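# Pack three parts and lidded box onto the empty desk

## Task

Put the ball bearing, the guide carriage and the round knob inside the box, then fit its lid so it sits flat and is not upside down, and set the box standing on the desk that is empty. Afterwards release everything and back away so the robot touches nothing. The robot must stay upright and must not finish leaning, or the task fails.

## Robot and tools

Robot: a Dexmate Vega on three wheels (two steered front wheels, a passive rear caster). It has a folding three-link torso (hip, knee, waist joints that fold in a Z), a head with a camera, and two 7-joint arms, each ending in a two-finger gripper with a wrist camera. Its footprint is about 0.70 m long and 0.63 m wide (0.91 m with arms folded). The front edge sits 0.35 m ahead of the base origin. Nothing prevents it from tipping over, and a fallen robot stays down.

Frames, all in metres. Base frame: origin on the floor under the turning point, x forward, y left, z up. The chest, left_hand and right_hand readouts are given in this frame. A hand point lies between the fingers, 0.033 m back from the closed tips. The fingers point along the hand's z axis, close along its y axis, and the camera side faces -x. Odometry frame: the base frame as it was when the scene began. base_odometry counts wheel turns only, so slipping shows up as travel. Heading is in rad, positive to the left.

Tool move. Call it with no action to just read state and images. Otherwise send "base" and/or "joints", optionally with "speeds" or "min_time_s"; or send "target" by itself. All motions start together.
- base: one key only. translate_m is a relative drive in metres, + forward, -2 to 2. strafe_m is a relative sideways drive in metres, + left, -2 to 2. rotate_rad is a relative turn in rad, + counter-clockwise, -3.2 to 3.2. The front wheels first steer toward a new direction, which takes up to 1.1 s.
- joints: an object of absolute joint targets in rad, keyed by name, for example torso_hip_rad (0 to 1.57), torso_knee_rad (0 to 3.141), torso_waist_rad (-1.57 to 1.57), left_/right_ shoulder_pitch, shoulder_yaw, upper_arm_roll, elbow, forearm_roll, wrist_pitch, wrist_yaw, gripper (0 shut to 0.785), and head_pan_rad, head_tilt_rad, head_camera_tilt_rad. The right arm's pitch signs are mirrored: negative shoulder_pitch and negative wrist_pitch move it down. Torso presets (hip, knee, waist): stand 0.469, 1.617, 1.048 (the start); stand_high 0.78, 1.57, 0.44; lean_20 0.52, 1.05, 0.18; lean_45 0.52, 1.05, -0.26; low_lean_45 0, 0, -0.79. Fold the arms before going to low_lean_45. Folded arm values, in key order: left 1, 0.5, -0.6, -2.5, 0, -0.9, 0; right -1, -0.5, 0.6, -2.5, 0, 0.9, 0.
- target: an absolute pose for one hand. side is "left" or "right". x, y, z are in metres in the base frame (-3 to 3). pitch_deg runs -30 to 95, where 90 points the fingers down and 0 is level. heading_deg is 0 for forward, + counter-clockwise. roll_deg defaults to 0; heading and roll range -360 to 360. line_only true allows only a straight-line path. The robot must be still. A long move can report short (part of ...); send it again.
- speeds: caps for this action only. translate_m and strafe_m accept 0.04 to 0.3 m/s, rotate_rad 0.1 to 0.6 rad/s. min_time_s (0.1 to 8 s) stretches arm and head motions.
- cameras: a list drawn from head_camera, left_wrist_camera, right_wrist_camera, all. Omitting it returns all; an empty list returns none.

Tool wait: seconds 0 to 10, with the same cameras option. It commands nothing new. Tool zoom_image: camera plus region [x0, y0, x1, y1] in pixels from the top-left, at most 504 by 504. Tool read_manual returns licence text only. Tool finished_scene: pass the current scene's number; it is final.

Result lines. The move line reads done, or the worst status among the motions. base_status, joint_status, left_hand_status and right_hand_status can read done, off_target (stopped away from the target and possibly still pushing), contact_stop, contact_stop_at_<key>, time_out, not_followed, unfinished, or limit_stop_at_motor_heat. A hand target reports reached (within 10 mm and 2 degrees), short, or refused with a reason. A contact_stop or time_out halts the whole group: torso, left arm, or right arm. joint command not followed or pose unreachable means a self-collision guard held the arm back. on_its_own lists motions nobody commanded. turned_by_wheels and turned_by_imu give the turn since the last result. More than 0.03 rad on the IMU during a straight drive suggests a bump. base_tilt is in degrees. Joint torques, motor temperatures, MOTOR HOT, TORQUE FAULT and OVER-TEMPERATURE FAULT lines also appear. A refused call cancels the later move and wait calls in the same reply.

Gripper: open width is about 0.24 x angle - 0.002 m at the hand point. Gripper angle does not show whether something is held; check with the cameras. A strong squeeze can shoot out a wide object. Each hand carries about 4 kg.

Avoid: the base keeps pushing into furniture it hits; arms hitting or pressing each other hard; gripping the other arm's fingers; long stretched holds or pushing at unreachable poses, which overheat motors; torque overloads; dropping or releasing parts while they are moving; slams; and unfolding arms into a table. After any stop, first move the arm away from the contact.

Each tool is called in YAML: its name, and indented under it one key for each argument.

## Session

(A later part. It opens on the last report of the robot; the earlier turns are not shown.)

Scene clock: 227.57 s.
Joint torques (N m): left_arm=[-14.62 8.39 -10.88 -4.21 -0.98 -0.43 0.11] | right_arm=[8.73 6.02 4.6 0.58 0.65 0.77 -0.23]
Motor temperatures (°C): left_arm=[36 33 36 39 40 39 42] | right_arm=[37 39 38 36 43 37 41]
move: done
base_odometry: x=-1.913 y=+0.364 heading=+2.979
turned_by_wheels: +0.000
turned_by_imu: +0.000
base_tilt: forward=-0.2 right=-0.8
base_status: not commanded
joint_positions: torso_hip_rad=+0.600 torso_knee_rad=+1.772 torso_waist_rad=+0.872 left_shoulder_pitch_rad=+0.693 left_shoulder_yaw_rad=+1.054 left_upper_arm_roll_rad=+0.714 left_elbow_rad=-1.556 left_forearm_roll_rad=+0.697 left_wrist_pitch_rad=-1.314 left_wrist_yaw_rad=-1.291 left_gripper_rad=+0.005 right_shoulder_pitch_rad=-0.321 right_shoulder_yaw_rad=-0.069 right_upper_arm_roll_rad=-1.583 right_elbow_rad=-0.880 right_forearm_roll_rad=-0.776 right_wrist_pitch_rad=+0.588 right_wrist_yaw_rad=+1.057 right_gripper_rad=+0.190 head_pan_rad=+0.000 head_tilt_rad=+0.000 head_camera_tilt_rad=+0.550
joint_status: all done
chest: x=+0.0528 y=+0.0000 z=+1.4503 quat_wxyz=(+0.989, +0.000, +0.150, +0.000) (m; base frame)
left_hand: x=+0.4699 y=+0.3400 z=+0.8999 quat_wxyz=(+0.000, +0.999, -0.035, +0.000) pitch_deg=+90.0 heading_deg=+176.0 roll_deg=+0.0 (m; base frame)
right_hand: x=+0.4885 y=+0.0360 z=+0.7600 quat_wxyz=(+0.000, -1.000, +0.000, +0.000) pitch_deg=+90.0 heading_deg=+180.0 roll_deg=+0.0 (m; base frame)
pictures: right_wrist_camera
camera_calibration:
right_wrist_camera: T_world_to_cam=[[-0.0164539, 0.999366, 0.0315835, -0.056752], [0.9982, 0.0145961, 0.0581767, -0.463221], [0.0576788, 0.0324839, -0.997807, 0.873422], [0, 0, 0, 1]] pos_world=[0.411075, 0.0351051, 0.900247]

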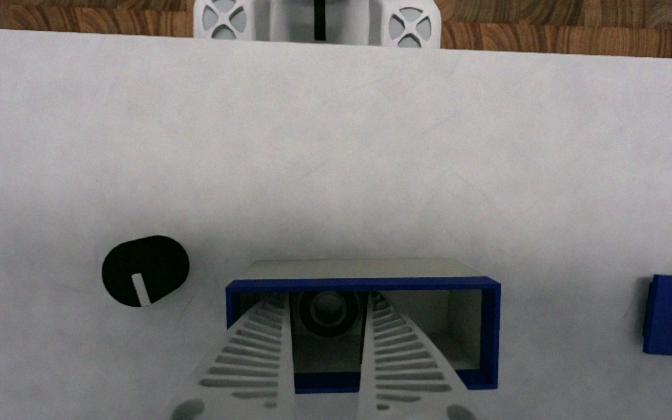

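move:
  target: {"side": "right", "x": 0.4885, "y": 0.045, "z": 0.82, "pitch_deg": 90, "heading_deg": 180, "line_only": true}
  cameras: []

move:
  joints: {"right_gripper_rad": 0.01}
  cameras: ["right_wrist_camera"]

move:
  target: {"side": "right", "x": 0.4885, "y": 0.077, "z": 0.79, "pitch_deg": 90, "heading_deg": 180, "line_only": true}
  cameras: ["right_wrist_camera"]

zoom_image:
  camera: "right_wrist_camera"
  region: [150, 200, 450, 390]

Scene clock: 233.07 s.
Joint torques (N m): left_arm=[-13.19 10.88 -10.16 -4.11 -0.64 -0.37 -0.2] | right_arm=[24.15 0.31 11.59 -7.42 1.03 -0.43 0.3]
Motor temperatures (°C): left_arm=[36 33 36 39 40 39 42] | right_arm=[37 39 38 36 43 37 41]
move: done
base_odometry: x=-1.913 y=+0.364 heading=+2.979
turned_by_wheels: +0.000
turned_by_imu: +0.001
base_tilt: forward=-0.1 right=-0.7
base_status: not commanded
joint_positions: torso_hip_rad=+0.600 torso_knee_rad=+1.772 torso_waist_rad=+0.872 left_shoulder_pitch_rad=+0.693 left_shoulder_yaw_rad=+1.054 left_upper_arm_roll_rad=+0.714 left_elbow_rad=-1.556 left_forearm_roll_rad=+0.697 left_wrist_pitch_rad=-1.314 left_wrist_yaw_rad=-1.291 left_gripper_rad=+0.005 right_shoulder_pitch_rad=-0.284 right_shoulder_yaw_rad=-0.165 right_upper_arm_roll_rad=-1.515 right_elbow_rad=-1.131 right_forearm_roll_rad=-0.678 right_wrist_pitch_rad=+0.526 right_wrist_yaw_rad=+1.252 right_gripper_rad=+0.190 head_pan_rad=+0.000 head_tilt_rad=+0.000 head_camera_tilt_rad=+0.550
joint_status: not commanded
chest: x=+0.0528 y=+0.0000 z=+1.4503 quat_wxyz=(+0.989, +0.000, +0.150, +0.000) (m; base frame)
left_hand: x=+0.4699 y=+0.3400 z=+0.8999 quat_wxyz=(+0.000, +0.999, -0.035, +0.000) pitch_deg=+90.0 heading_deg=+176.0 roll_deg=+0.0 (m; base frame)
right_hand: x=+0.4882 y=+0.0447 z=+0.8182 quat_wxyz=(+0.000, -1.000, +0.000, +0.000) pitch_deg=+90.0 heading_deg=+180.0 roll_deg=+0.0 (m; base frame)
right_hand_status: reached (straight line, planned for 1.1 s): 2 mm and 0.0 deg off.
pictures: none
No camera images: "cameras" was empty.

Scene clock: 233.73 s.
Joint torques (N m): left_arm=[-14.23 9.89 -7.56 -2.5 -1.88 -0.31 -0.13] | right_arm=[25.26 1.46 13.18 -7.08 0.98 -1.11 0.18]
Motor temperatures (°C): left_arm=[36 33 36 39 40 39 42] | right_arm=[37 39 38 36 43 37 41]
move: done
base_odometry: x=-1.913 y=+0.364 heading=+2.979
turned_by_wheels: +0.000
turned_by_imu: +0.000
base_tilt: forward=-0.3 right=-0.8
base_status: not commanded
joint_positions: torso_hip_rad=+0.600 torso_knee_rad=+1.772 torso_waist_rad=+0.872 left_shoulder_pitch_rad=+0.693 left_shoulder_yaw_rad=+1.054 left_upper_arm_roll_rad=+0.714 left_elbow_rad=-1.556 left_forearm_roll_rad=+0.697 left_wrist_pitch_rad=-1.314 left_wrist_yaw_rad=-1.291 left_gripper_rad=+0.005 right_shoulder_pitch_rad=-0.283 right_shoulder_yaw_rad=-0.167 right_upper_arm_roll_rad=-1.514 right_elbow_rad=-1.135 right_forearm_roll_rad=-0.676 right_wrist_pitch_rad=+0.525 right_wrist_yaw_rad=+1.256 right_gripper_rad=+0.010 head_pan_rad=+0.000 head_tilt_rad=+0.000 head_camera_tilt_rad=+0.550
joint_status: all done
chest: x=+0.0528 y=+0.0000 z=+1.4503 quat_wxyz=(+0.989, +0.000, +0.150, +0.000) (m; base frame)
left_hand: x=+0.4699 y=+0.3400 z=+0.8999 quat_wxyz=(+0.000, +0.999, -0.035, +0.000) pitch_deg=+90.0 heading_deg=+176.0 roll_deg=+0.0 (m; base frame)
right_hand: x=+0.4882 y=+0.0448 z=+0.8193 quat_wxyz=(+0.000, -1.000, +0.000, +0.000) pitch_deg=+90.0 heading_deg=-180.0 roll_deg=+0.0 (m; base frame)
pictures: right_wrist_camera
camera_calibration:
right_wrist_camera: T_world_to_cam=[[-0.0167048, 0.999377, 0.0310837, -0.0668412], [0.998241, 0.0149011, 0.057379, -0.465867], [0.0568801, 0.0319876, -0.997868, 0.932827], [0, 0, 0, 1]] pos_world=[0.410872, 0.0439027, 0.959648]

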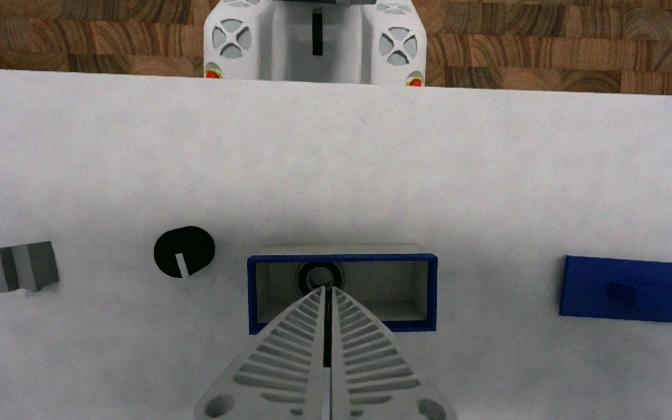

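Scene clock: 236.53 s.
Joint torques (N m): left_arm=[-15.04 8.89 -8.81 -4.7 -0.97 -0.78 0.05] | right_arm=[9.75 8.6 4.6 0.35 0.65 0.25 -0.16]
Motor temperatures (°C): left_arm=[36 33 36 39 40 39 42] | right_arm=[37 39 38 36 43 37 41]
move: done
base_odometry: x=-1.913 y=+0.364 heading=+2.979
turned_by_wheels: +0.000
turned_by_imu: +0.000
base_tilt: forward=-0.4 right=-0.8
base_status: not commanded
joint_positions: torso_hip_rad=+0.600 torso_knee_rad=+1.772 torso_waist_rad=+0.872 left_shoulder_pitch_rad=+0.693 left_shoulder_yaw_rad=+1.054 left_upper_arm_roll_rad=+0.714 left_elbow_rad=-1.556 left_forearm_roll_rad=+0.697 left_wrist_pitch_rad=-1.314 left_wrist_yaw_rad=-1.291 left_gripper_rad=+0.005 right_shoulder_pitch_rad=-0.292 right_shoulder_yaw_rad=+0.027 right_upper_arm_roll_rad=-1.558 right_elbow_rad=-0.839 right_forearm_roll_rad=-0.727 right_wrist_pitch_rad=+0.574 right_wrist_yaw_rad=+1.136 right_gripper_rad=+0.010 head_pan_rad=+0.000 head_tilt_rad=+0.000 head_camera_tilt_rad=+0.550
joint_status: not commanded
chest: x=+0.0528 y=+0.0000 z=+1.4503 quat_wxyz=(+0.989, +0.000, +0.150, +0.000) (m; base frame)
left_hand: x=+0.4699 y=+0.3400 z=+0.8999 quat_wxyz=(+0.000, +0.999, -0.035, +0.000) pitch_deg=+90.0 heading_deg=+176.0 roll_deg=+0.0 (m; base frame)
right_hand: x=+0.4886 y=+0.0765 z=+0.7906 quat_wxyz=(+0.000, -1.000, +0.000, +0.000) pitch_deg=+90.0 heading_deg=+180.0 roll_deg=+0.0 (m; base frame)
right_hand_status: reached (straight line, planned for 1.3 s): 1 mm and 0.0 deg off.
pictures: right_wrist_camera
camera_calibration:
right_wrist_camera: T_world_to_cam=[[-0.016448, 0.999366, 0.0315871, -0.0981001], [0.998211, 0.0145965, 0.0579773, -0.465515], [0.0574795, 0.0324842, -0.997818, 0.902829], [0, 0, 0, 1]] pos_world=[0.411175, 0.0755051, 0.930947]

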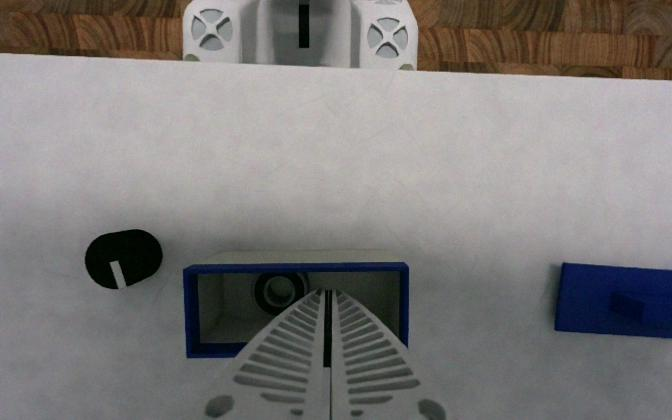

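Scaled by 1.680 from the camera's 672x420 image, which has a finer 960x600 frame.

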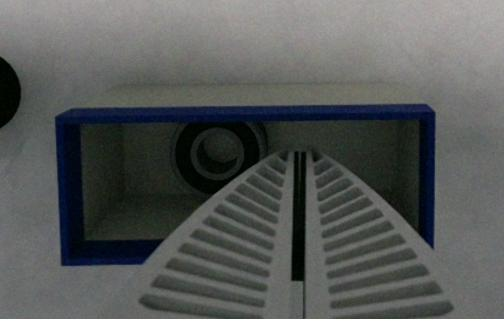

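move:
  target: {"side": "right", "x": 0.4885, "y": 0.0765, "z": 0.7605, "pitch_deg": 90, "heading_deg": 180, "line_only": true}
  cameras: []

move:
  target: {"side": "right", "x": 0.4885, "y": 0.056, "z": 0.7605, "pitch_deg": 90, "heading_deg": 180, "line_only": true}
  cameras: ["right_wrist_camera"]

zoom_image:
  camera: "right_wrist_camera"
  region: [150, 200, 450, 390]

Scene clock: 240.83 s.
Joint torques (N m): left_arm=[-15.41 7.46 -6.16 -2.06 -0.61 -0.09 0.15] | right_arm=[11.37 7.74 1.74 1.82 0.76 0.55 -0.32]
Motor temperatures (°C): left_arm=[36 33 36 39 40 39 42] | right_arm=[37 39 38 36 43 37 41]
move: done
base_odometry: x=-1.913 y=+0.364 heading=+2.979
turned_by_wheels: +0.000
turned_by_imu: +0.001
base_tilt: forward=-0.4 right=-0.7
base_status: not commanded
joint_positions: torso_hip_rad=+0.600 torso_knee_rad=+1.772 torso_waist_rad=+0.872 left_shoulder_pitch_rad=+0.693 left_shoulder_yaw_rad=+1.054 left_upper_arm_roll_rad=+0.714 left_elbow_rad=-1.556 left_forearm_roll_rad=+0.697 left_wrist_pitch_rad=-1.314 left_wrist_yaw_rad=-1.291 left_gripper_rad=+0.005 right_shoulder_pitch_rad=-0.306 right_shoulder_yaw_rad=+0.155 right_upper_arm_roll_rad=-1.608 right_elbow_rad=-0.573 right_forearm_roll_rad=-0.786 right_wrist_pitch_rad=+0.646 right_wrist_yaw_rad=+0.984 right_gripper_rad=+0.010 head_pan_rad=+0.000 head_tilt_rad=+0.000 head_camera_tilt_rad=+0.550
joint_status: not commanded
chest: x=+0.0528 y=+0.0000 z=+1.4503 quat_wxyz=(+0.989, +0.000, +0.150, +0.000) (m; base frame)
left_hand: x=+0.4699 y=+0.3400 z=+0.8999 quat_wxyz=(+0.000, +0.999, -0.035, +0.000) pitch_deg=+90.0 heading_deg=+176.0 roll_deg=+0.0 (m; base frame)
right_hand: x=+0.4886 y=+0.0766 z=+0.7612 quat_wxyz=(+0.000, -1.000, +0.000, +0.000) pitch_deg=+90.0 heading_deg=+180.0 roll_deg=+0.0 (m; base frame)
right_hand_status: reached (straight line, planned for 1.2 s): 1 mm and 0.0 deg off.
pictures: none
No camera images: "cameras" was empty.

Scene clock: 243.17 s.
Joint torques (N m): left_arm=[-14.14 7.48 -10.24 -4.59 -1.59 -0.06 -0.7] | right_arm=[10.44 2.69 10.91 -7.14 1.37 -0.71 0.53]
Motor temperatures (°C): left_arm=[36 33 36 39 40 39 42] | right_arm=[37 39 38 36 43 37 41]
move: done
base_odometry: x=-1.913 y=+0.364 heading=+2.979
turned_by_wheels: +0.000
turned_by_imu: +0.000
base_tilt: forward=-0.2 right=-0.8
base_status: not commanded
joint_positions: torso_hip_rad=+0.600 torso_knee_rad=+1.772 torso_waist_rad=+0.872 left_shoulder_pitch_rad=+0.693 left_shoulder_yaw_rad=+1.054 left_upper_arm_roll_rad=+0.714 left_elbow_rad=-1.556 left_forearm_roll_rad=+0.697 left_wrist_pitch_rad=-1.314 left_wrist_yaw_rad=-1.291 left_gripper_rad=+0.005 right_shoulder_pitch_rad=-0.314 right_shoulder_yaw_rad=+0.029 right_upper_arm_roll_rad=-1.594 right_elbow_rad=-0.756 right_forearm_roll_rad=-0.776 right_wrist_pitch_rad=+0.606 right_wrist_yaw_rad=+1.033 right_gripper_rad=+0.010 head_pan_rad=+0.000 head_tilt_rad=+0.000 head_camera_tilt_rad=+0.550
joint_status: not commanded
chest: x=+0.0528 y=+0.0000 z=+1.4503 quat_wxyz=(+0.989, +0.000, +0.150, +0.000) (m; base frame)
left_hand: x=+0.4699 y=+0.3400 z=+0.8999 quat_wxyz=(+0.000, +0.999, -0.035, +0.000) pitch_deg=+90.0 heading_deg=+176.0 roll_deg=+0.0 (m; base frame)
right_hand: x=+0.4886 y=+0.0564 z=+0.7605 quat_wxyz=(+0.000, -1.000, +0.000, +0.000) pitch_deg=+90.0 heading_deg=-180.0 roll_deg=+0.0 (m; base frame)
right_hand_status: reached (straight line, planned for 0.9 s): 0 mm and 0.0 deg off.
pictures: right_wrist_camera
camera_calibration:
right_wrist_camera: T_world_to_cam=[[-0.0167221, 0.999377, 0.031073, -0.0766813], [0.998207, 0.0148999, 0.0579774, -0.463489], [0.0574783, 0.0319868, -0.997834, 0.873384], [0, 0, 0, 1]] pos_world=[0.411174, 0.0556027, 0.900747]

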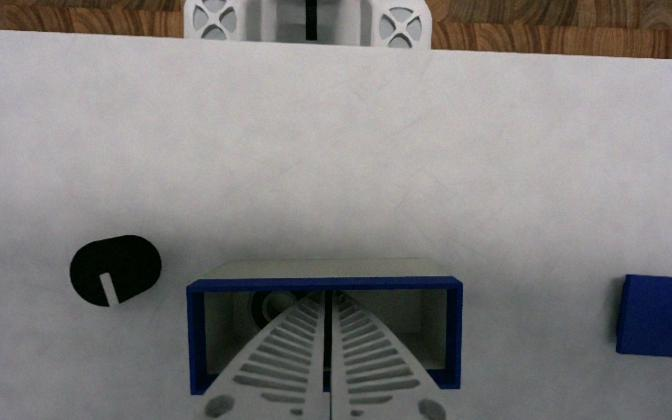

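Scaled by 1.680 from the camera's 672x420 image, which has a finer 960x600 frame.

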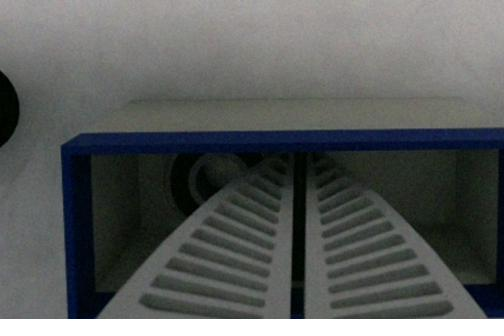

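move:
  target: {"side": "right", "x": 0.4885, "y": 0.046, "z": 0.7605, "pitch_deg": 90, "heading_deg": 180, "line_only": true}
  cameras: ["right_wrist_camera"]

zoom_image:
  camera: "right_wrist_camera"
  region: [180, 240, 360, 360]

Scene clock: 246.77 s.
Joint torques (N m): left_arm=[-14.48 8.45 -10.11 -3.1 -1.1 1.51 0.07] | right_arm=[9.7 2.31 9.91 -6.65 1.36 0.26 0.67]
Motor temperatures (°C): left_arm=[36 33 36 39 40 39 42] | right_arm=[37 39 38 36 43 37 41]
move: done
base_odometry: x=-1.913 y=+0.364 heading=+2.979
turned_by_wheels: +0.000
turned_by_imu: +0.001
base_tilt: forward=-0.3 right=-0.7
base_status: not commanded
joint_positions: torso_hip_rad=+0.600 torso_knee_rad=+1.772 torso_waist_rad=+0.872 left_shoulder_pitch_rad=+0.693 left_shoulder_yaw_rad=+1.054 left_upper_arm_roll_rad=+0.714 left_elbow_rad=-1.556 left_forearm_roll_rad=+0.697 left_wrist_pitch_rad=-1.314 left_wrist_yaw_rad=-1.291 left_gripper_rad=+0.005 right_shoulder_pitch_rad=-0.317 right_shoulder_yaw_rad=-0.021 right_upper_arm_roll_rad=-1.590 right_elbow_rad=-0.820 right_forearm_roll_rad=-0.774 right_wrist_pitch_rad=+0.595 right_wrist_yaw_rad=+1.047 right_gripper_rad=+0.010 head_pan_rad=+0.000 head_tilt_rad=+0.000 head_camera_tilt_rad=+0.550
joint_status: not commanded
chest: x=+0.0528 y=+0.0000 z=+1.4503 quat_wxyz=(+0.989, +0.000, +0.150, +0.000) (m; base frame)
left_hand: x=+0.4699 y=+0.3400 z=+0.8999 quat_wxyz=(+0.000, +0.999, -0.035, +0.000) pitch_deg=+90.0 heading_deg=+176.0 roll_deg=+0.0 (m; base frame)
right_hand: x=+0.4887 y=+0.0467 z=+0.7605 quat_wxyz=(+0.000, -1.000, +0.000, +0.000) pitch_deg=+90.0 heading_deg=-180.0 roll_deg=+0.0 (m; base frame)
right_hand_status: reached (straight line, planned for 0.5 s): 1 mm and 0.0 deg off.
pictures: right_wrist_camera
camera_calibration:
right_wrist_camera: T_world_to_cam=[[-0.016725, 0.999377, 0.0310712, -0.0668845], [0.998201, 0.0148997, 0.0580771, -0.46343], [0.057578, 0.0319867, -0.997828, 0.873651], [0, 0, 0, 1]] pos_world=[0.411175, 0.0458027, 0.900747]

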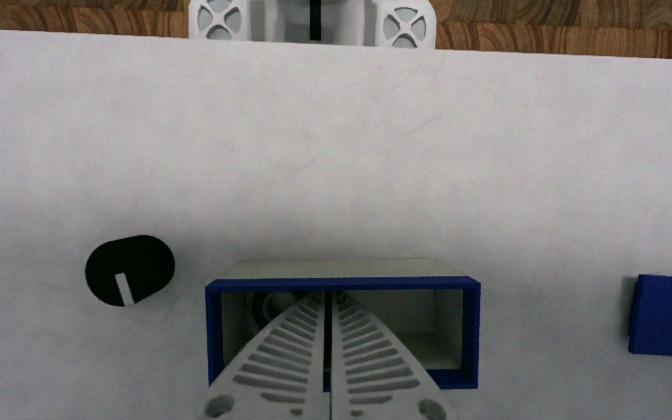

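Scaled by 2.800 from the camera's 672x420 image, which has a finer 960x600 frame.

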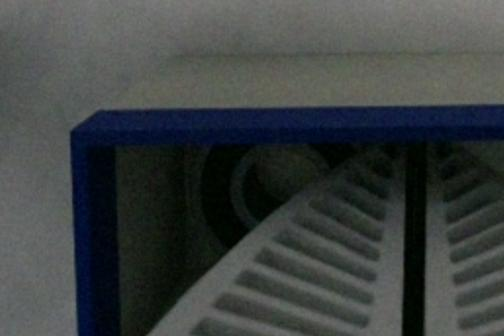

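move:
  target: {"side": "right", "x": 0.4885, "y": 0.05, "z": 0.83, "pitch_deg": 90, "heading_deg": 180, "line_only": true}
  cameras: []

move:
  target: {"side": "right", "x": 0.468, "y": -0.088, "z": 0.80, "pitch_deg": 90, "heading_deg": 180, "line_only": true}
  cameras: []

move:
  joints: {"right_gripper_rad": 0.25}
  cameras: ["right_wrist_camera"]

zoom_image:
  camera: "right_wrist_camera"
  region: [240, 200, 420, 330]

zoom_image:
  camera: "right_wrist_camera"
  region: [420, 210, 672, 360]

Scene clock: 253.87 s.
Joint torques (N m): left_arm=[-15.17 7.41 -7.96 -4.28 -0.72 -0.63 -0.14] | right_arm=[27.14 2.55 12.57 -7.12 1.85 -0.82 0.48]
Motor temperatures (°C): left_arm=[36 33 36 39 40 39 41] | right_arm=[37 39 38 36 43 37 41]
move: done
base_odometry: x=-1.913 y=+0.364 heading=+2.979
turned_by_wheels: +0.000
turned_by_imu: +0.001
base_tilt: forward=-0.3 right=-0.8
base_status: not commanded
joint_positions: torso_hip_rad=+0.600 torso_knee_rad=+1.772 torso_waist_rad=+0.872 left_shoulder_pitch_rad=+0.693 left_shoulder_yaw_rad=+1.054 left_upper_arm_roll_rad=+0.714 left_elbow_rad=-1.556 left_forearm_roll_rad=+0.697 left_wrist_pitch_rad=-1.314 left_wrist_yaw_rad=-1.291 left_gripper_rad=+0.005 right_shoulder_pitch_rad=-0.275 right_shoulder_yaw_rad=-0.162 right_upper_arm_roll_rad=-1.507 right_elbow_rad=-1.150 right_forearm_roll_rad=-0.660 right_wrist_pitch_rad=+0.516 right_wrist_yaw_rad=+1.279 right_gripper_rad=+0.010 head_pan_rad=+0.000 head_tilt_rad=+0.000 head_camera_tilt_rad=+0.550
joint_status: not commanded
chest: x=+0.0528 y=+0.0000 z=+1.4503 quat_wxyz=(+0.989, +0.000, +0.150, +0.000) (m; base frame)
left_hand: x=+0.4699 y=+0.3400 z=+0.8999 quat_wxyz=(+0.000, +0.999, -0.035, +0.000) pitch_deg=+90.0 heading_deg=+176.0 roll_deg=+0.0 (m; base frame)
right_hand: x=+0.4882 y=+0.0499 z=+0.8283 quat_wxyz=(+0.000, -1.000, +0.000, +0.000) pitch_deg=+90.0 heading_deg=+180.0 roll_deg=+0.0 (m; base frame)
right_hand_status: reached (straight line, planned for 1.4 s): 2 mm and 0.0 deg off.
pictures: none
No camera images: "cameras" was empty.

Scene clock: 257.13 s.
Joint torques (N m): left_arm=[-15.34 11.09 -6.96 -1.93 -1.31 -0.77 -0.14] | right_arm=[9.31 -4.62 5.28 -8.03 0.42 0.13 -0.07]
Motor temperatures (°C): left_arm=[36 33 36 39 40 39 41] | right_arm=[37 39 38 36 43 37 41]
move: done
base_odometry: x=-1.913 y=+0.364 heading=+2.979
turned_by_wheels: +0.000
turned_by_imu: +0.000
base_tilt: forward=-0.2 right=-0.7
base_status: not commanded
joint_positions: torso_hip_rad=+0.600 torso_knee_rad=+1.772 torso_waist_rad=+0.872 left_shoulder_pitch_rad=+0.693 left_shoulder_yaw_rad=+1.054 left_upper_arm_roll_rad=+0.714 left_elbow_rad=-1.556 left_forearm_roll_rad=+0.697 left_wrist_pitch_rad=-1.314 left_wrist_yaw_rad=-1.291 left_gripper_rad=+0.005 right_shoulder_pitch_rad=-0.338 right_shoulder_yaw_rad=-0.592 right_upper_arm_roll_rad=-1.509 right_elbow_rad=-1.503 right_forearm_roll_rad=-0.731 right_wrist_pitch_rad=+0.557 right_wrist_yaw_rad=+1.191 right_gripper_rad=+0.010 head_pan_rad=+0.000 head_tilt_rad=+0.000 head_camera_tilt_rad=+0.550
joint_status: not commanded
chest: x=+0.0528 y=+0.0000 z=+1.4503 quat_wxyz=(+0.989, +0.000, +0.150, +0.000) (m; base frame)
left_hand: x=+0.4699 y=+0.3400 z=+0.8999 quat_wxyz=(+0.000, +0.999, -0.035, +0.000) pitch_deg=+90.0 heading_deg=+176.0 roll_deg=+0.0 (m; base frame)
right_hand: x=+0.4687 y=-0.0861 z=+0.8004 quat_wxyz=(+0.000, -1.000, +0.000, +0.000) pitch_deg=+90.0 heading_deg=+180.0 roll_deg=+0.0 (m; base frame)
right_hand_status: reached (straight line, planned for 1.7 s): 2 mm and 0.0 deg off.
pictures: none
No camera images: "cameras" was empty.

Scene clock: 257.90 s.
Joint torques (N m): left_arm=[-13.91 11.09 -9.46 -3.48 -0.87 0.11 -0.5] | right_arm=[10.95 -3.57 7.05 -7.53 1.08 0.61 0.16]
Motor temperatures (°C): left_arm=[36 33 36 39 40 39 41] | right_arm=[37 39 38 36 43 37 41]
move: done
base_odometry: x=-1.913 y=+0.364 heading=+2.979
turned_by_wheels: +0.000
turned_by_imu: +0.000
base_tilt: forward=-0.4 right=-0.8
base_status: not commanded
joint_positions: torso_hip_rad=+0.600 torso_knee_rad=+1.772 torso_waist_rad=+0.872 left_shoulder_pitch_rad=+0.693 left_shoulder_yaw_rad=+1.054 left_upper_arm_roll_rad=+0.714 left_elbow_rad=-1.556 left_forearm_roll_rad=+0.697 left_wrist_pitch_rad=-1.314 left_wrist_yaw_rad=-1.291 left_gripper_rad=+0.005 right_shoulder_pitch_rad=-0.338 right_shoulder_yaw_rad=-0.597 right_upper_arm_roll_rad=-1.509 right_elbow_rad=-1.506 right_forearm_roll_rad=-0.732 right_wrist_pitch_rad=+0.558 right_wrist_yaw_rad=+1.189 right_gripper_rad=+0.250 head_pan_rad=+0.000 head_tilt_rad=+0.000 head_camera_tilt_rad=+0.550
joint_status: all done
chest: x=+0.0528 y=+0.0000 z=+1.4503 quat_wxyz=(+0.989, +0.000, +0.150, +0.000) (m; base frame)
left_hand: x=+0.4699 y=+0.3400 z=+0.8999 quat_wxyz=(+0.000, +0.999, -0.035, +0.000) pitch_deg=+90.0 heading_deg=+176.0 roll_deg=+0.0 (m; base frame)
right_hand: x=+0.4683 y=-0.0876 z=+0.8002 quat_wxyz=(+0.000, -1.000, +0.000, +0.000) pitch_deg=+90.0 heading_deg=+180.0 roll_deg=+0.0 (m; base frame)
pictures: right_wrist_camera
camera_calibration:
right_wrist_camera: T_world_to_cam=[[-0.0162414, 0.999375, 0.0313959, 0.0652622], [0.998209, 0.0143982, 0.0580692, -0.443512], [0.0575808, 0.0322828, -0.997819, 0.918746], [0, 0, 0, 1]] pos_world=[0.390875, -0.0884954, 0.940447]

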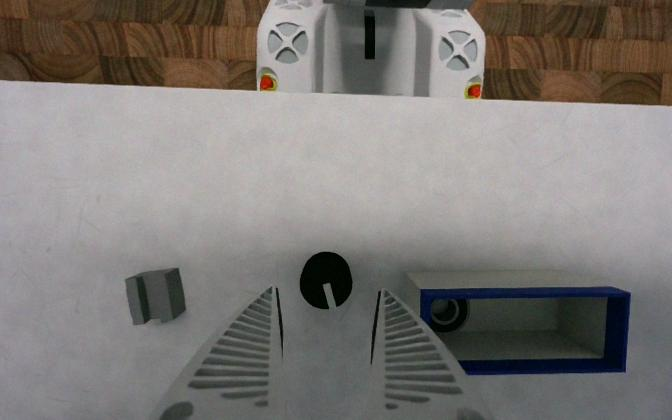

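Scaled by 2.800 from the camera's 672x420 image, which has a finer 960x600 frame.

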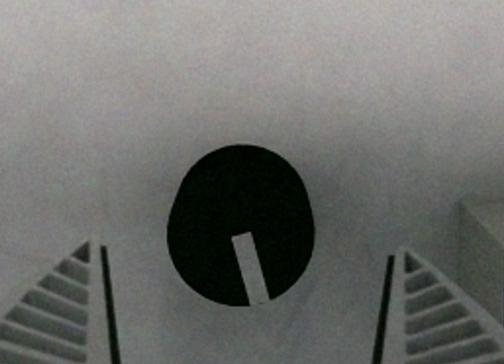

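Scaled by 2.000 from the camera's 672x420 image, which has a finer 960x600 frame.

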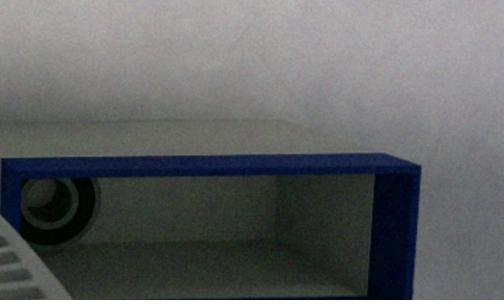

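move:
  target: {"side": "right", "x": 0.4660, "y": -0.0898, "z": 0.762, "pitch_deg": 90, "heading_deg": 180, "line_only": true}
  cameras: ["right_wrist_camera"]

zoom_image:
  camera: "right_wrist_camera"
  region: [240, 220, 420, 350]

Scene clock: 263.30 s.
Joint torques (N m): left_arm=[-15.18 9.3 -10.25 -4.99 -0.74 -0.6 -0.46] | right_arm=[10.18 0.66 7.29 1.07 0.37 0.81 -0.35]
Motor temperatures (°C): left_arm=[36 33 36 39 40 39 41] | right_arm=[37 39 38 36 43 37 41]
move: done
base_odometry: x=-1.913 y=+0.364 heading=+2.979
turned_by_wheels: +0.000
turned_by_imu: +0.001
base_tilt: forward=-0.2 right=-0.7
base_status: not commanded
joint_positions: torso_hip_rad=+0.600 torso_knee_rad=+1.772 torso_waist_rad=+0.872 left_shoulder_pitch_rad=+0.693 left_shoulder_yaw_rad=+1.054 left_upper_arm_roll_rad=+0.714 left_elbow_rad=-1.556 left_forearm_roll_rad=+0.697 left_wrist_pitch_rad=-1.314 left_wrist_yaw_rad=-1.291 left_gripper_rad=+0.005 right_shoulder_pitch_rad=-0.371 right_shoulder_yaw_rad=-0.549 right_upper_arm_roll_rad=-1.535 right_elbow_rad=-1.395 right_forearm_roll_rad=-0.806 right_wrist_pitch_rad=+0.571 right_wrist_yaw_rad=+1.096 right_gripper_rad=+0.250 head_pan_rad=+0.000 head_tilt_rad=+0.000 head_camera_tilt_rad=+0.550
joint_status: not commanded
chest: x=+0.0528 y=+0.0000 z=+1.4503 quat_wxyz=(+0.989, +0.000, +0.150, +0.000) (m; base frame)
left_hand: x=+0.4699 y=+0.3400 z=+0.8999 quat_wxyz=(+0.000, +0.999, -0.035, +0.000) pitch_deg=+90.0 heading_deg=+176.0 roll_deg=+0.0 (m; base frame)
right_hand: x=+0.4664 y=-0.0896 z=+0.7640 quat_wxyz=(+0.000, -1.000, +0.000, +0.000) pitch_deg=+90.0 heading_deg=+180.0 roll_deg=+0.0 (m; base frame)
right_hand_status: reached (straight line, planned for 0.7 s): 2 mm and 0.0 deg off.
pictures: right_wrist_camera
camera_calibration:
right_wrist_camera: T_world_to_cam=[[-0.0163592, 0.999364, 0.0316884, 0.0681443], [0.998201, 0.0144955, 0.0581757, -0.439469], [0.0576794, 0.0325831, -0.997803, 0.882779], [0, 0, 0, 1]] pos_world=[0.388875, -0.0904944, 0.904247]

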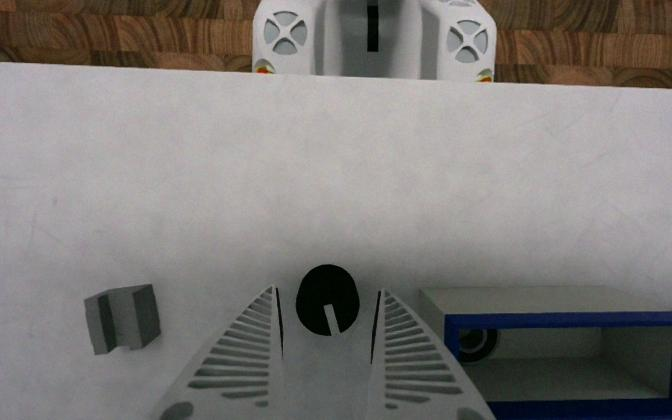

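Scaled by 2.800 from the camera's 672x420 image, which has a finer 960x600 frame.

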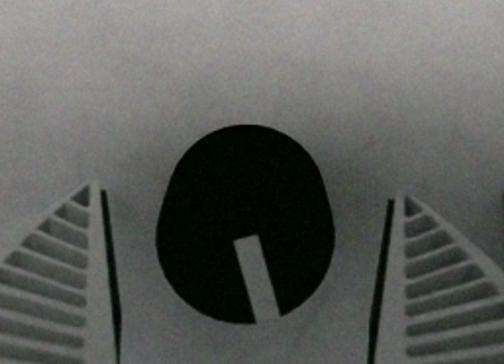

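move:
  joints: {"right_gripper_rad": 0.155}
  cameras: []

move:
  joints: {"right_gripper_rad": 0.105}
  cameras: ["right_wrist_camera"]

zoom_image:
  camera: "right_wrist_camera"
  region: [240, 220, 420, 350]

move:
  target: {"side": "right", "x": 0.4664, "y": -0.0897, "z": 0.80, "pitch_deg": 90, "heading_deg": 180, "line_only": true}
  cameras: ["right_wrist_camera"]

zoom_image:
  camera: "right_wrist_camera"
  region: [240, 220, 420, 350]

Scene clock: 266.40 s.
Joint torques (N m): left_arm=[-14.14 7.41 -9.43 -3.2 -0.06 -0.91 -0.49] | right_arm=[10.08 2.73 5.02 -1.11 0.08 -0.17 -0.27]
Motor temperatures (°C): left_arm=[36 33 36 39 40 39 41] | right_arm=[37 39 38 36 43 37 41]
move: done
base_odometry: x=-1.913 y=+0.364 heading=+2.979
turned_by_wheels: +0.000
turned_by_imu: +0.000
base_tilt: forward=-0.3 right=-0.9
base_status: not commanded
joint_positions: torso_hip_rad=+0.600 torso_knee_rad=+1.772 torso_waist_rad=+0.872 left_shoulder_pitch_rad=+0.693 left_shoulder_yaw_rad=+1.054 left_upper_arm_roll_rad=+0.714 left_elbow_rad=-1.556 left_forearm_roll_rad=+0.697 left_wrist_pitch_rad=-1.314 left_wrist_yaw_rad=-1.291 left_gripper_rad=+0.005 right_shoulder_pitch_rad=-0.373 right_shoulder_yaw_rad=-0.546 right_upper_arm_roll_rad=-1.537 right_elbow_rad=-1.389 right_forearm_roll_rad=-0.810 right_wrist_pitch_rad=+0.571 right_wrist_yaw_rad=+1.091 right_gripper_rad=+0.155 head_pan_rad=+0.000 head_tilt_rad=+0.000 head_camera_tilt_rad=+0.550
joint_status: all done
chest: x=+0.0528 y=+0.0000 z=+1.4503 quat_wxyz=(+0.989, +0.000, +0.150, +0.000) (m; base frame)
left_hand: x=+0.4699 y=+0.3400 z=+0.8999 quat_wxyz=(+0.000, +0.999, -0.035, +0.000) pitch_deg=+90.0 heading_deg=+176.0 roll_deg=+0.0 (m; base frame)
right_hand: x=+0.4662 y=-0.0898 z=+0.7622 quat_wxyz=(+0.000, -1.000, +0.000, +0.000) pitch_deg=+90.0 heading_deg=+180.0 roll_deg=+0.0 (m; base frame)
pictures: none
No camera images: "cameras" was empty.

Scene clock: 266.90 s.
Joint torques (N m): left_arm=[-14.81 6.31 -8.93 -2.29 -1.21 -0.96 -0.34] | right_arm=[8.3 2.48 7.19 -0.8 0.72 -0.21 -0.07]
Motor temperatures (°C): left_arm=[36 33 36 39 40 39 41] | right_arm=[37 39 38 36 43 37 41]
move: done
base_odometry: x=-1.913 y=+0.364 heading=+2.979
turned_by_wheels: +0.000
turned_by_imu: +0.000
base_tilt: forward=-0.2 right=-0.8
base_status: not commanded
joint_positions: torso_hip_rad=+0.600 torso_knee_rad=+1.772 torso_waist_rad=+0.872 left_shoulder_pitch_rad=+0.693 left_shoulder_yaw_rad=+1.054 left_upper_arm_roll_rad=+0.714 left_elbow_rad=-1.556 left_forearm_roll_rad=+0.697 left_wrist_pitch_rad=-1.314 left_wrist_yaw_rad=-1.291 left_gripper_rad=+0.005 right_shoulder_pitch_rad=-0.373 right_shoulder_yaw_rad=-0.546 right_upper_arm_roll_rad=-1.537 right_elbow_rad=-1.389 right_forearm_roll_rad=-0.810 right_wrist_pitch_rad=+0.571 right_wrist_yaw_rad=+1.091 right_gripper_rad=+0.105 head_pan_rad=+0.000 head_tilt_rad=+0.000 head_camera_tilt_rad=+0.550
joint_status: all done
chest: x=+0.0528 y=+0.0000 z=+1.4503 quat_wxyz=(+0.989, +0.000, +0.150, +0.000) (m; base frame)
left_hand: x=+0.4699 y=+0.3400 z=+0.8999 quat_wxyz=(+0.000, +0.999, -0.035, +0.000) pitch_deg=+90.0 heading_deg=+176.0 roll_deg=+0.0 (m; base frame)
right_hand: x=+0.4662 y=-0.0898 z=+0.7621 quat_wxyz=(+0.000, -1.000, +0.000, +0.000) pitch_deg=+90.0 heading_deg=+180.0 roll_deg=+0.0 (m; base frame)
pictures: right_wrist_camera
camera_calibration:
right_wrist_camera: T_world_to_cam=[[-0.0165507, 0.999364, 0.0315802, 0.0685707], [0.998204, 0.0146961, 0.0580795, -0.439058], [0.0575785, 0.0324848, -0.997812, 0.88104], [0, 0, 0, 1]] pos_world=[0.388675, -0.0906951, 0.902447]

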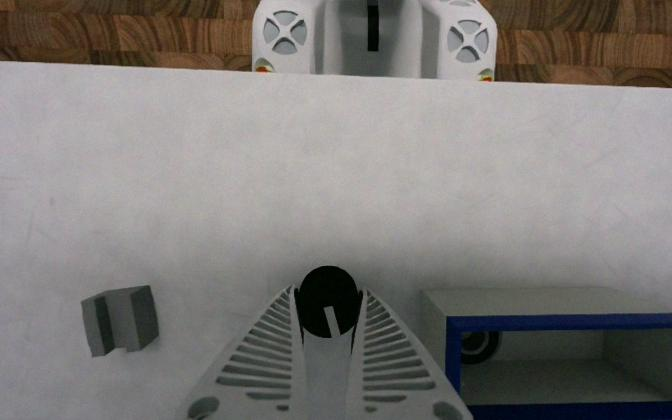

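Scaled by 2.800 from the camera's 672x420 image, which has a finer 960x600 frame.

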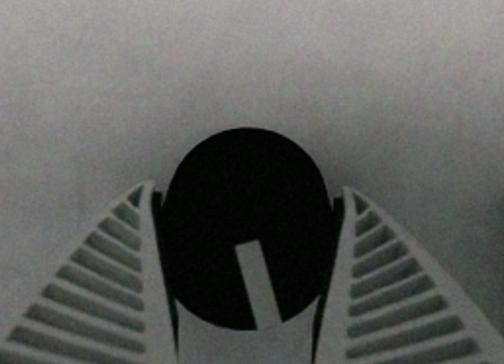

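Scene clock: 268.93 s.
Joint torques (N m): left_arm=[-14.99 9.55 -6.25 -4.33 -0.85 -0.82 -0.19] | right_arm=[23.31 -1.96 12.76 -7.06 1.63 -1.52 0.43]
Motor temperatures (°C): left_arm=[36 33 36 39 40 39 41] | right_arm=[37 39 38 36 43 37 41]
move: done
base_odometry: x=-1.913 y=+0.364 heading=+2.979
turned_by_wheels: +0.000
turned_by_imu: +0.000
base_tilt: forward=-0.3 right=-0.8
base_status: not commanded
joint_positions: torso_hip_rad=+0.600 torso_knee_rad=+1.772 torso_waist_rad=+0.872 left_shoulder_pitch_rad=+0.693 left_shoulder_yaw_rad=+1.054 left_upper_arm_roll_rad=+0.714 left_elbow_rad=-1.556 left_forearm_roll_rad=+0.697 left_wrist_pitch_rad=-1.314 left_wrist_yaw_rad=-1.291 left_gripper_rad=+0.005 right_shoulder_pitch_rad=-0.345 right_shoulder_yaw_rad=-0.604 right_upper_arm_roll_rad=-1.507 right_elbow_rad=-1.511 right_forearm_roll_rad=-0.738 right_wrist_pitch_rad=+0.558 right_wrist_yaw_rad=+1.187 right_gripper_rad=+0.105 head_pan_rad=+0.000 head_tilt_rad=+0.000 head_camera_tilt_rad=+0.550
joint_status: not commanded
chest: x=+0.0528 y=+0.0000 z=+1.4503 quat_wxyz=(+0.989, +0.000, +0.150, +0.000) (m; base frame)
left_hand: x=+0.4699 y=+0.3400 z=+0.8999 quat_wxyz=(+0.000, +0.999, -0.035, +0.000) pitch_deg=+90.0 heading_deg=+176.0 roll_deg=+0.0 (m; base frame)
right_hand: x=+0.4661 y=-0.0898 z=+0.7980 quat_wxyz=(+0.000, -1.000, +0.000, +0.000) pitch_deg=+90.0 heading_deg=+180.0 roll_deg=+0.0 (m; base frame)
right_hand_status: reached (straight line, planned for 0.7 s): 2 mm and 0.0 deg off.
pictures: right_wrist_camera
camera_calibration:
right_wrist_camera: T_world_to_cam=[[-0.0165066, 0.999377, 0.0311945, 0.0677845], [0.998256, 0.0147035, 0.0571712, -0.440307], [0.0566769, 0.0320838, -0.997877, 0.917237], [0, 0, 0, 1]] pos_world=[0.388671, -0.0906966, 0.938348]

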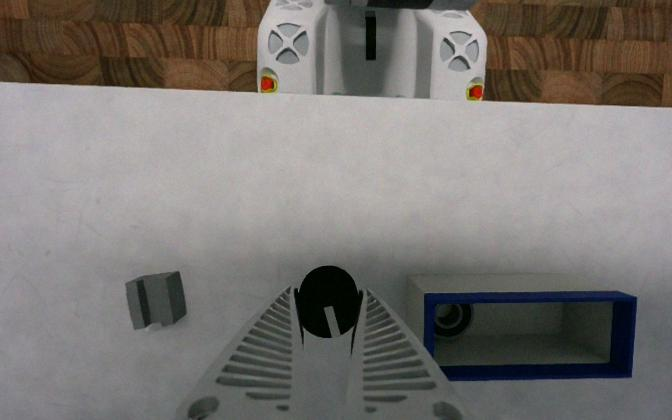

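Scaled by 2.800 from the camera's 672x420 image, which has a finer 960x600 frame.

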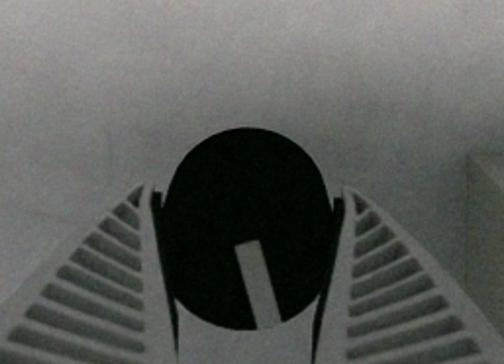

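move:
  target: {"side": "right", "x": 0.47, "y": -0.07, "z": 0.85, "pitch_deg": 90, "heading_deg": 180, "line_only": true}
  cameras: []

move:
  target: {"side": "right", "x": 0.489, "y": 0.083, "z": 0.835, "pitch_deg": 90, "heading_deg": 180, "line_only": true}
  cameras: ["right_wrist_camera"]

zoom_image:
  camera: "right_wrist_camera"
  region: [180, 210, 440, 350]

Scene clock: 274.93 s.
Joint torques (N m): left_arm=[-14.08 8.94 -9.23 -1.62 -0.84 -0.04 0.3] | right_arm=[24.38 -3.85 13.21 -8.98 1.22 -0.25 0.19]
Motor temperatures (°C): left_arm=[36 33 36 39 40 39 41] | right_arm=[37 39 38 36 43 37 41]
move: done
base_odometry: x=-1.913 y=+0.364 heading=+2.979
turned_by_wheels: +0.000
turned_by_imu: +0.001
base_tilt: forward=-0.3 right=-0.7
base_status: not commanded
joint_positions: torso_hip_rad=+0.600 torso_knee_rad=+1.772 torso_waist_rad=+0.872 left_shoulder_pitch_rad=+0.693 left_shoulder_yaw_rad=+1.054 left_upper_arm_roll_rad=+0.714 left_elbow_rad=-1.556 left_forearm_roll_rad=+0.697 left_wrist_pitch_rad=-1.314 left_wrist_yaw_rad=-1.291 left_gripper_rad=+0.005 right_shoulder_pitch_rad=-0.297 right_shoulder_yaw_rad=-0.607 right_upper_arm_roll_rad=-1.470 right_elbow_rad=-1.611 right_forearm_roll_rad=-0.632 right_wrist_pitch_rad=+0.522 right_wrist_yaw_rad=+1.317 right_gripper_rad=+0.105 head_pan_rad=+0.000 head_tilt_rad=+0.000 head_camera_tilt_rad=+0.550
joint_status: not commanded
chest: x=+0.0528 y=+0.0000 z=+1.4503 quat_wxyz=(+0.989, +0.000, +0.150, +0.000) (m; base frame)
left_hand: x=+0.4699 y=+0.3400 z=+0.8999 quat_wxyz=(+0.000, +0.999, -0.035, +0.000) pitch_deg=+90.0 heading_deg=+176.0 roll_deg=+0.0 (m; base frame)
right_hand: x=+0.4696 y=-0.0709 z=+0.8475 quat_wxyz=(+0.000, -1.000, +0.000, +0.000) pitch_deg=+90.0 heading_deg=+180.0 roll_deg=+0.0 (m; base frame)
right_hand_status: reached (straight line, planned for 0.8 s): 3 mm and 0.0 deg off.
pictures: none
No camera images: "cameras" was empty.

Scene clock: 278.80 s.
Joint torques (N m): left_arm=[-14.25 6.57 -7.62 -4.49 -0.61 -0.14 -0.27] | right_arm=[24.55 7.29 5.31 -1.72 0.79 0.84 -0.14]
Motor temperatures (°C): left_arm=[36 33 36 39 40 39 41] | right_arm=[37 39 38 36 43 37 41]
move: done
base_odometry: x=-1.913 y=+0.364 heading=+2.979
turned_by_wheels: +0.000
turned_by_imu: +0.001
base_tilt: forward=-0.2 right=-0.7
base_status: not commanded
joint_positions: torso_hip_rad=+0.600 torso_knee_rad=+1.772 torso_waist_rad=+0.872 left_shoulder_pitch_rad=+0.693 left_shoulder_yaw_rad=+1.054 left_upper_arm_roll_rad=+0.714 left_elbow_rad=-1.556 left_forearm_roll_rad=+0.697 left_wrist_pitch_rad=-1.314 left_wrist_yaw_rad=-1.291 left_gripper_rad=+0.005 right_shoulder_pitch_rad=-0.255 right_shoulder_yaw_rad=-0.048 right_upper_arm_roll_rad=-1.518 right_elbow_rad=-1.033 right_forearm_roll_rad=-0.646 right_wrist_pitch_rad=+0.517 right_wrist_yaw_rad=+1.276 right_gripper_rad=+0.105 head_pan_rad=+0.000 head_tilt_rad=+0.000 head_camera_tilt_rad=+0.550
joint_status: not commanded
chest: x=+0.0528 y=+0.0000 z=+1.4503 quat_wxyz=(+0.989, +0.000, +0.150, +0.000) (m; base frame)
left_hand: x=+0.4699 y=+0.3400 z=+0.8999 quat_wxyz=(+0.000, +0.999, -0.035, +0.000) pitch_deg=+90.0 heading_deg=+176.0 roll_deg=+0.0 (m; base frame)
right_hand: x=+0.4887 y=+0.0819 z=+0.8348 quat_wxyz=(+0.000, -1.000, +0.000, +0.000) pitch_deg=+90.0 heading_deg=+180.0 roll_deg=+0.0 (m; base frame)
right_hand_status: reached (straight line, planned for 2.3 s): 1 mm and 0.0 deg off.
pictures: right_wrist_camera
camera_calibration:
right_wrist_camera: T_world_to_cam=[[-0.0164274, 0.999366, 0.0315994, -0.10491], [0.998251, 0.0145979, 0.0572792, -0.467689], [0.0567816, 0.0324851, -0.997858, 0.947073], [0, 0, 0, 1]] pos_world=[0.411372, 0.0809051, 0.975148]

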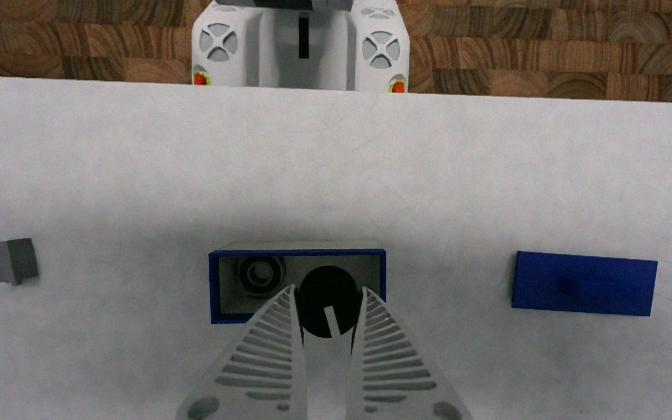

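Scaled by 1.938 from the camera's 672x420 image, which has a finer 960x600 frame.

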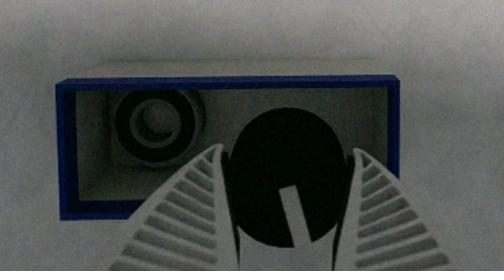

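move:
  target: {"side": "right", "x": 0.4905, "y": 0.083, "z": 0.792, "pitch_deg": 90, "heading_deg": 180, "line_only": true}
  cameras: ["right_wrist_camera"]

zoom_image:
  camera: "right_wrist_camera"
  region: [160, 220, 440, 370]

Scene clock: 287.80 s.
Joint torques (N m): left_arm=[-12.75 10.54 -8.44 -3.47 -0.61 -0.64 -0.28] | right_arm=[10.81 8.25 3.99 0.41 0.46 0.04 -0.24]
Motor temperatures (°C): left_arm=[36 33 36 39 40 39 41] | right_arm=[37 39 38 36 43 37 41]
move: done
base_odometry: x=-1.913 y=+0.364 heading=+2.979
turned_by_wheels: +0.000
turned_by_imu: +0.001
base_tilt: forward=-0.3 right=-0.7
base_status: not commanded
joint_positions: torso_hip_rad=+0.600 torso_knee_rad=+1.772 torso_waist_rad=+0.872 left_shoulder_pitch_rad=+0.693 left_shoulder_yaw_rad=+1.054 left_upper_arm_roll_rad=+0.714 left_elbow_rad=-1.556 left_forearm_roll_rad=+0.697 left_wrist_pitch_rad=-1.314 left_wrist_yaw_rad=-1.291 left_gripper_rad=+0.005 right_shoulder_pitch_rad=-0.279 right_shoulder_yaw_rad=+0.063 right_upper_arm_roll_rad=-1.571 right_elbow_rad=-0.788 right_forearm_roll_rad=-0.716 right_wrist_pitch_rad=+0.584 right_wrist_yaw_rad=+1.123 right_gripper_rad=+0.105 head_pan_rad=+0.000 head_tilt_rad=+0.000 head_camera_tilt_rad=+0.550
joint_status: not commanded
chest: x=+0.0528 y=+0.0000 z=+1.4503 quat_wxyz=(+0.989, +0.000, +0.150, +0.000) (m; base frame)
left_hand: x=+0.4699 y=+0.3400 z=+0.8999 quat_wxyz=(+0.000, +0.999, -0.035, +0.000) pitch_deg=+90.0 heading_deg=+176.0 roll_deg=+0.0 (m; base frame)
right_hand: x=+0.4906 y=+0.0830 z=+0.7930 quat_wxyz=(+0.000, -1.000, +0.000, +0.000) pitch_deg=+90.0 heading_deg=+180.0 roll_deg=+0.0 (m; base frame)
right_hand_status: reached (straight line, planned for 1.1 s): 1 mm and 0.0 deg off.
pictures: right_wrist_camera
camera_calibration:
right_wrist_camera: T_world_to_cam=[[-0.0164504, 0.999366, 0.0315869, -0.104738], [0.998211, 0.0145989, 0.0579774, -0.467747], [0.0574795, 0.0324842, -0.997818, 0.904895], [0, 0, 0, 1]] pos_world=[0.413175, 0.0821051, 0.933347]

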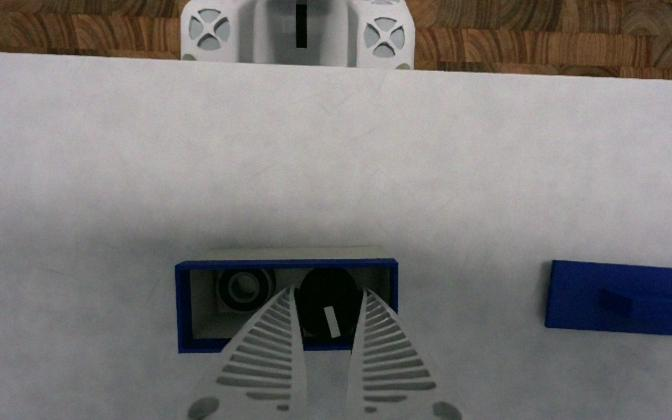

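Scaled by 1.800 from the camera's 672x420 image, which has a finer 960x600 frame.

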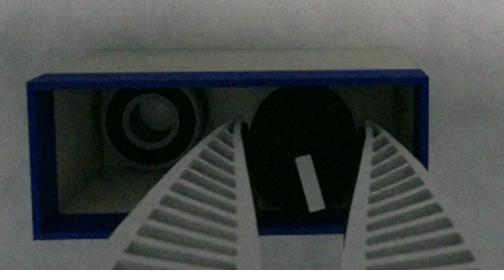

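zoom_image:
  camera: "right_wrist_camera"
  region: [170, 250, 270, 360]

zoom_image:
  camera: "right_wrist_camera"
  region: [280, 250, 410, 360]

Scaled by 4.582 from the camera's 672x420 image, which has a finer 960x600 frame.

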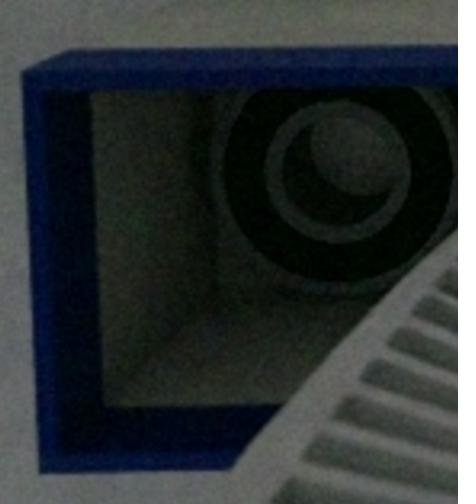

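Scaled by 3.877 from the camera's 672x420 image, which has a finer 960x600 frame.

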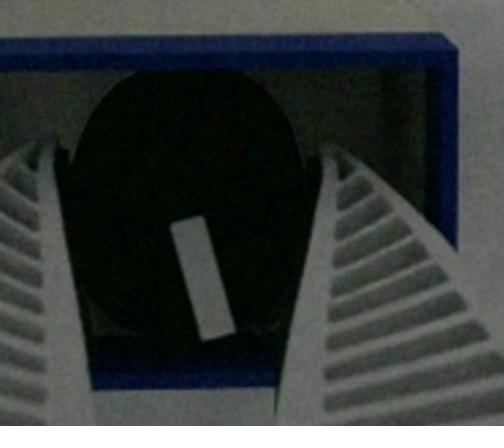

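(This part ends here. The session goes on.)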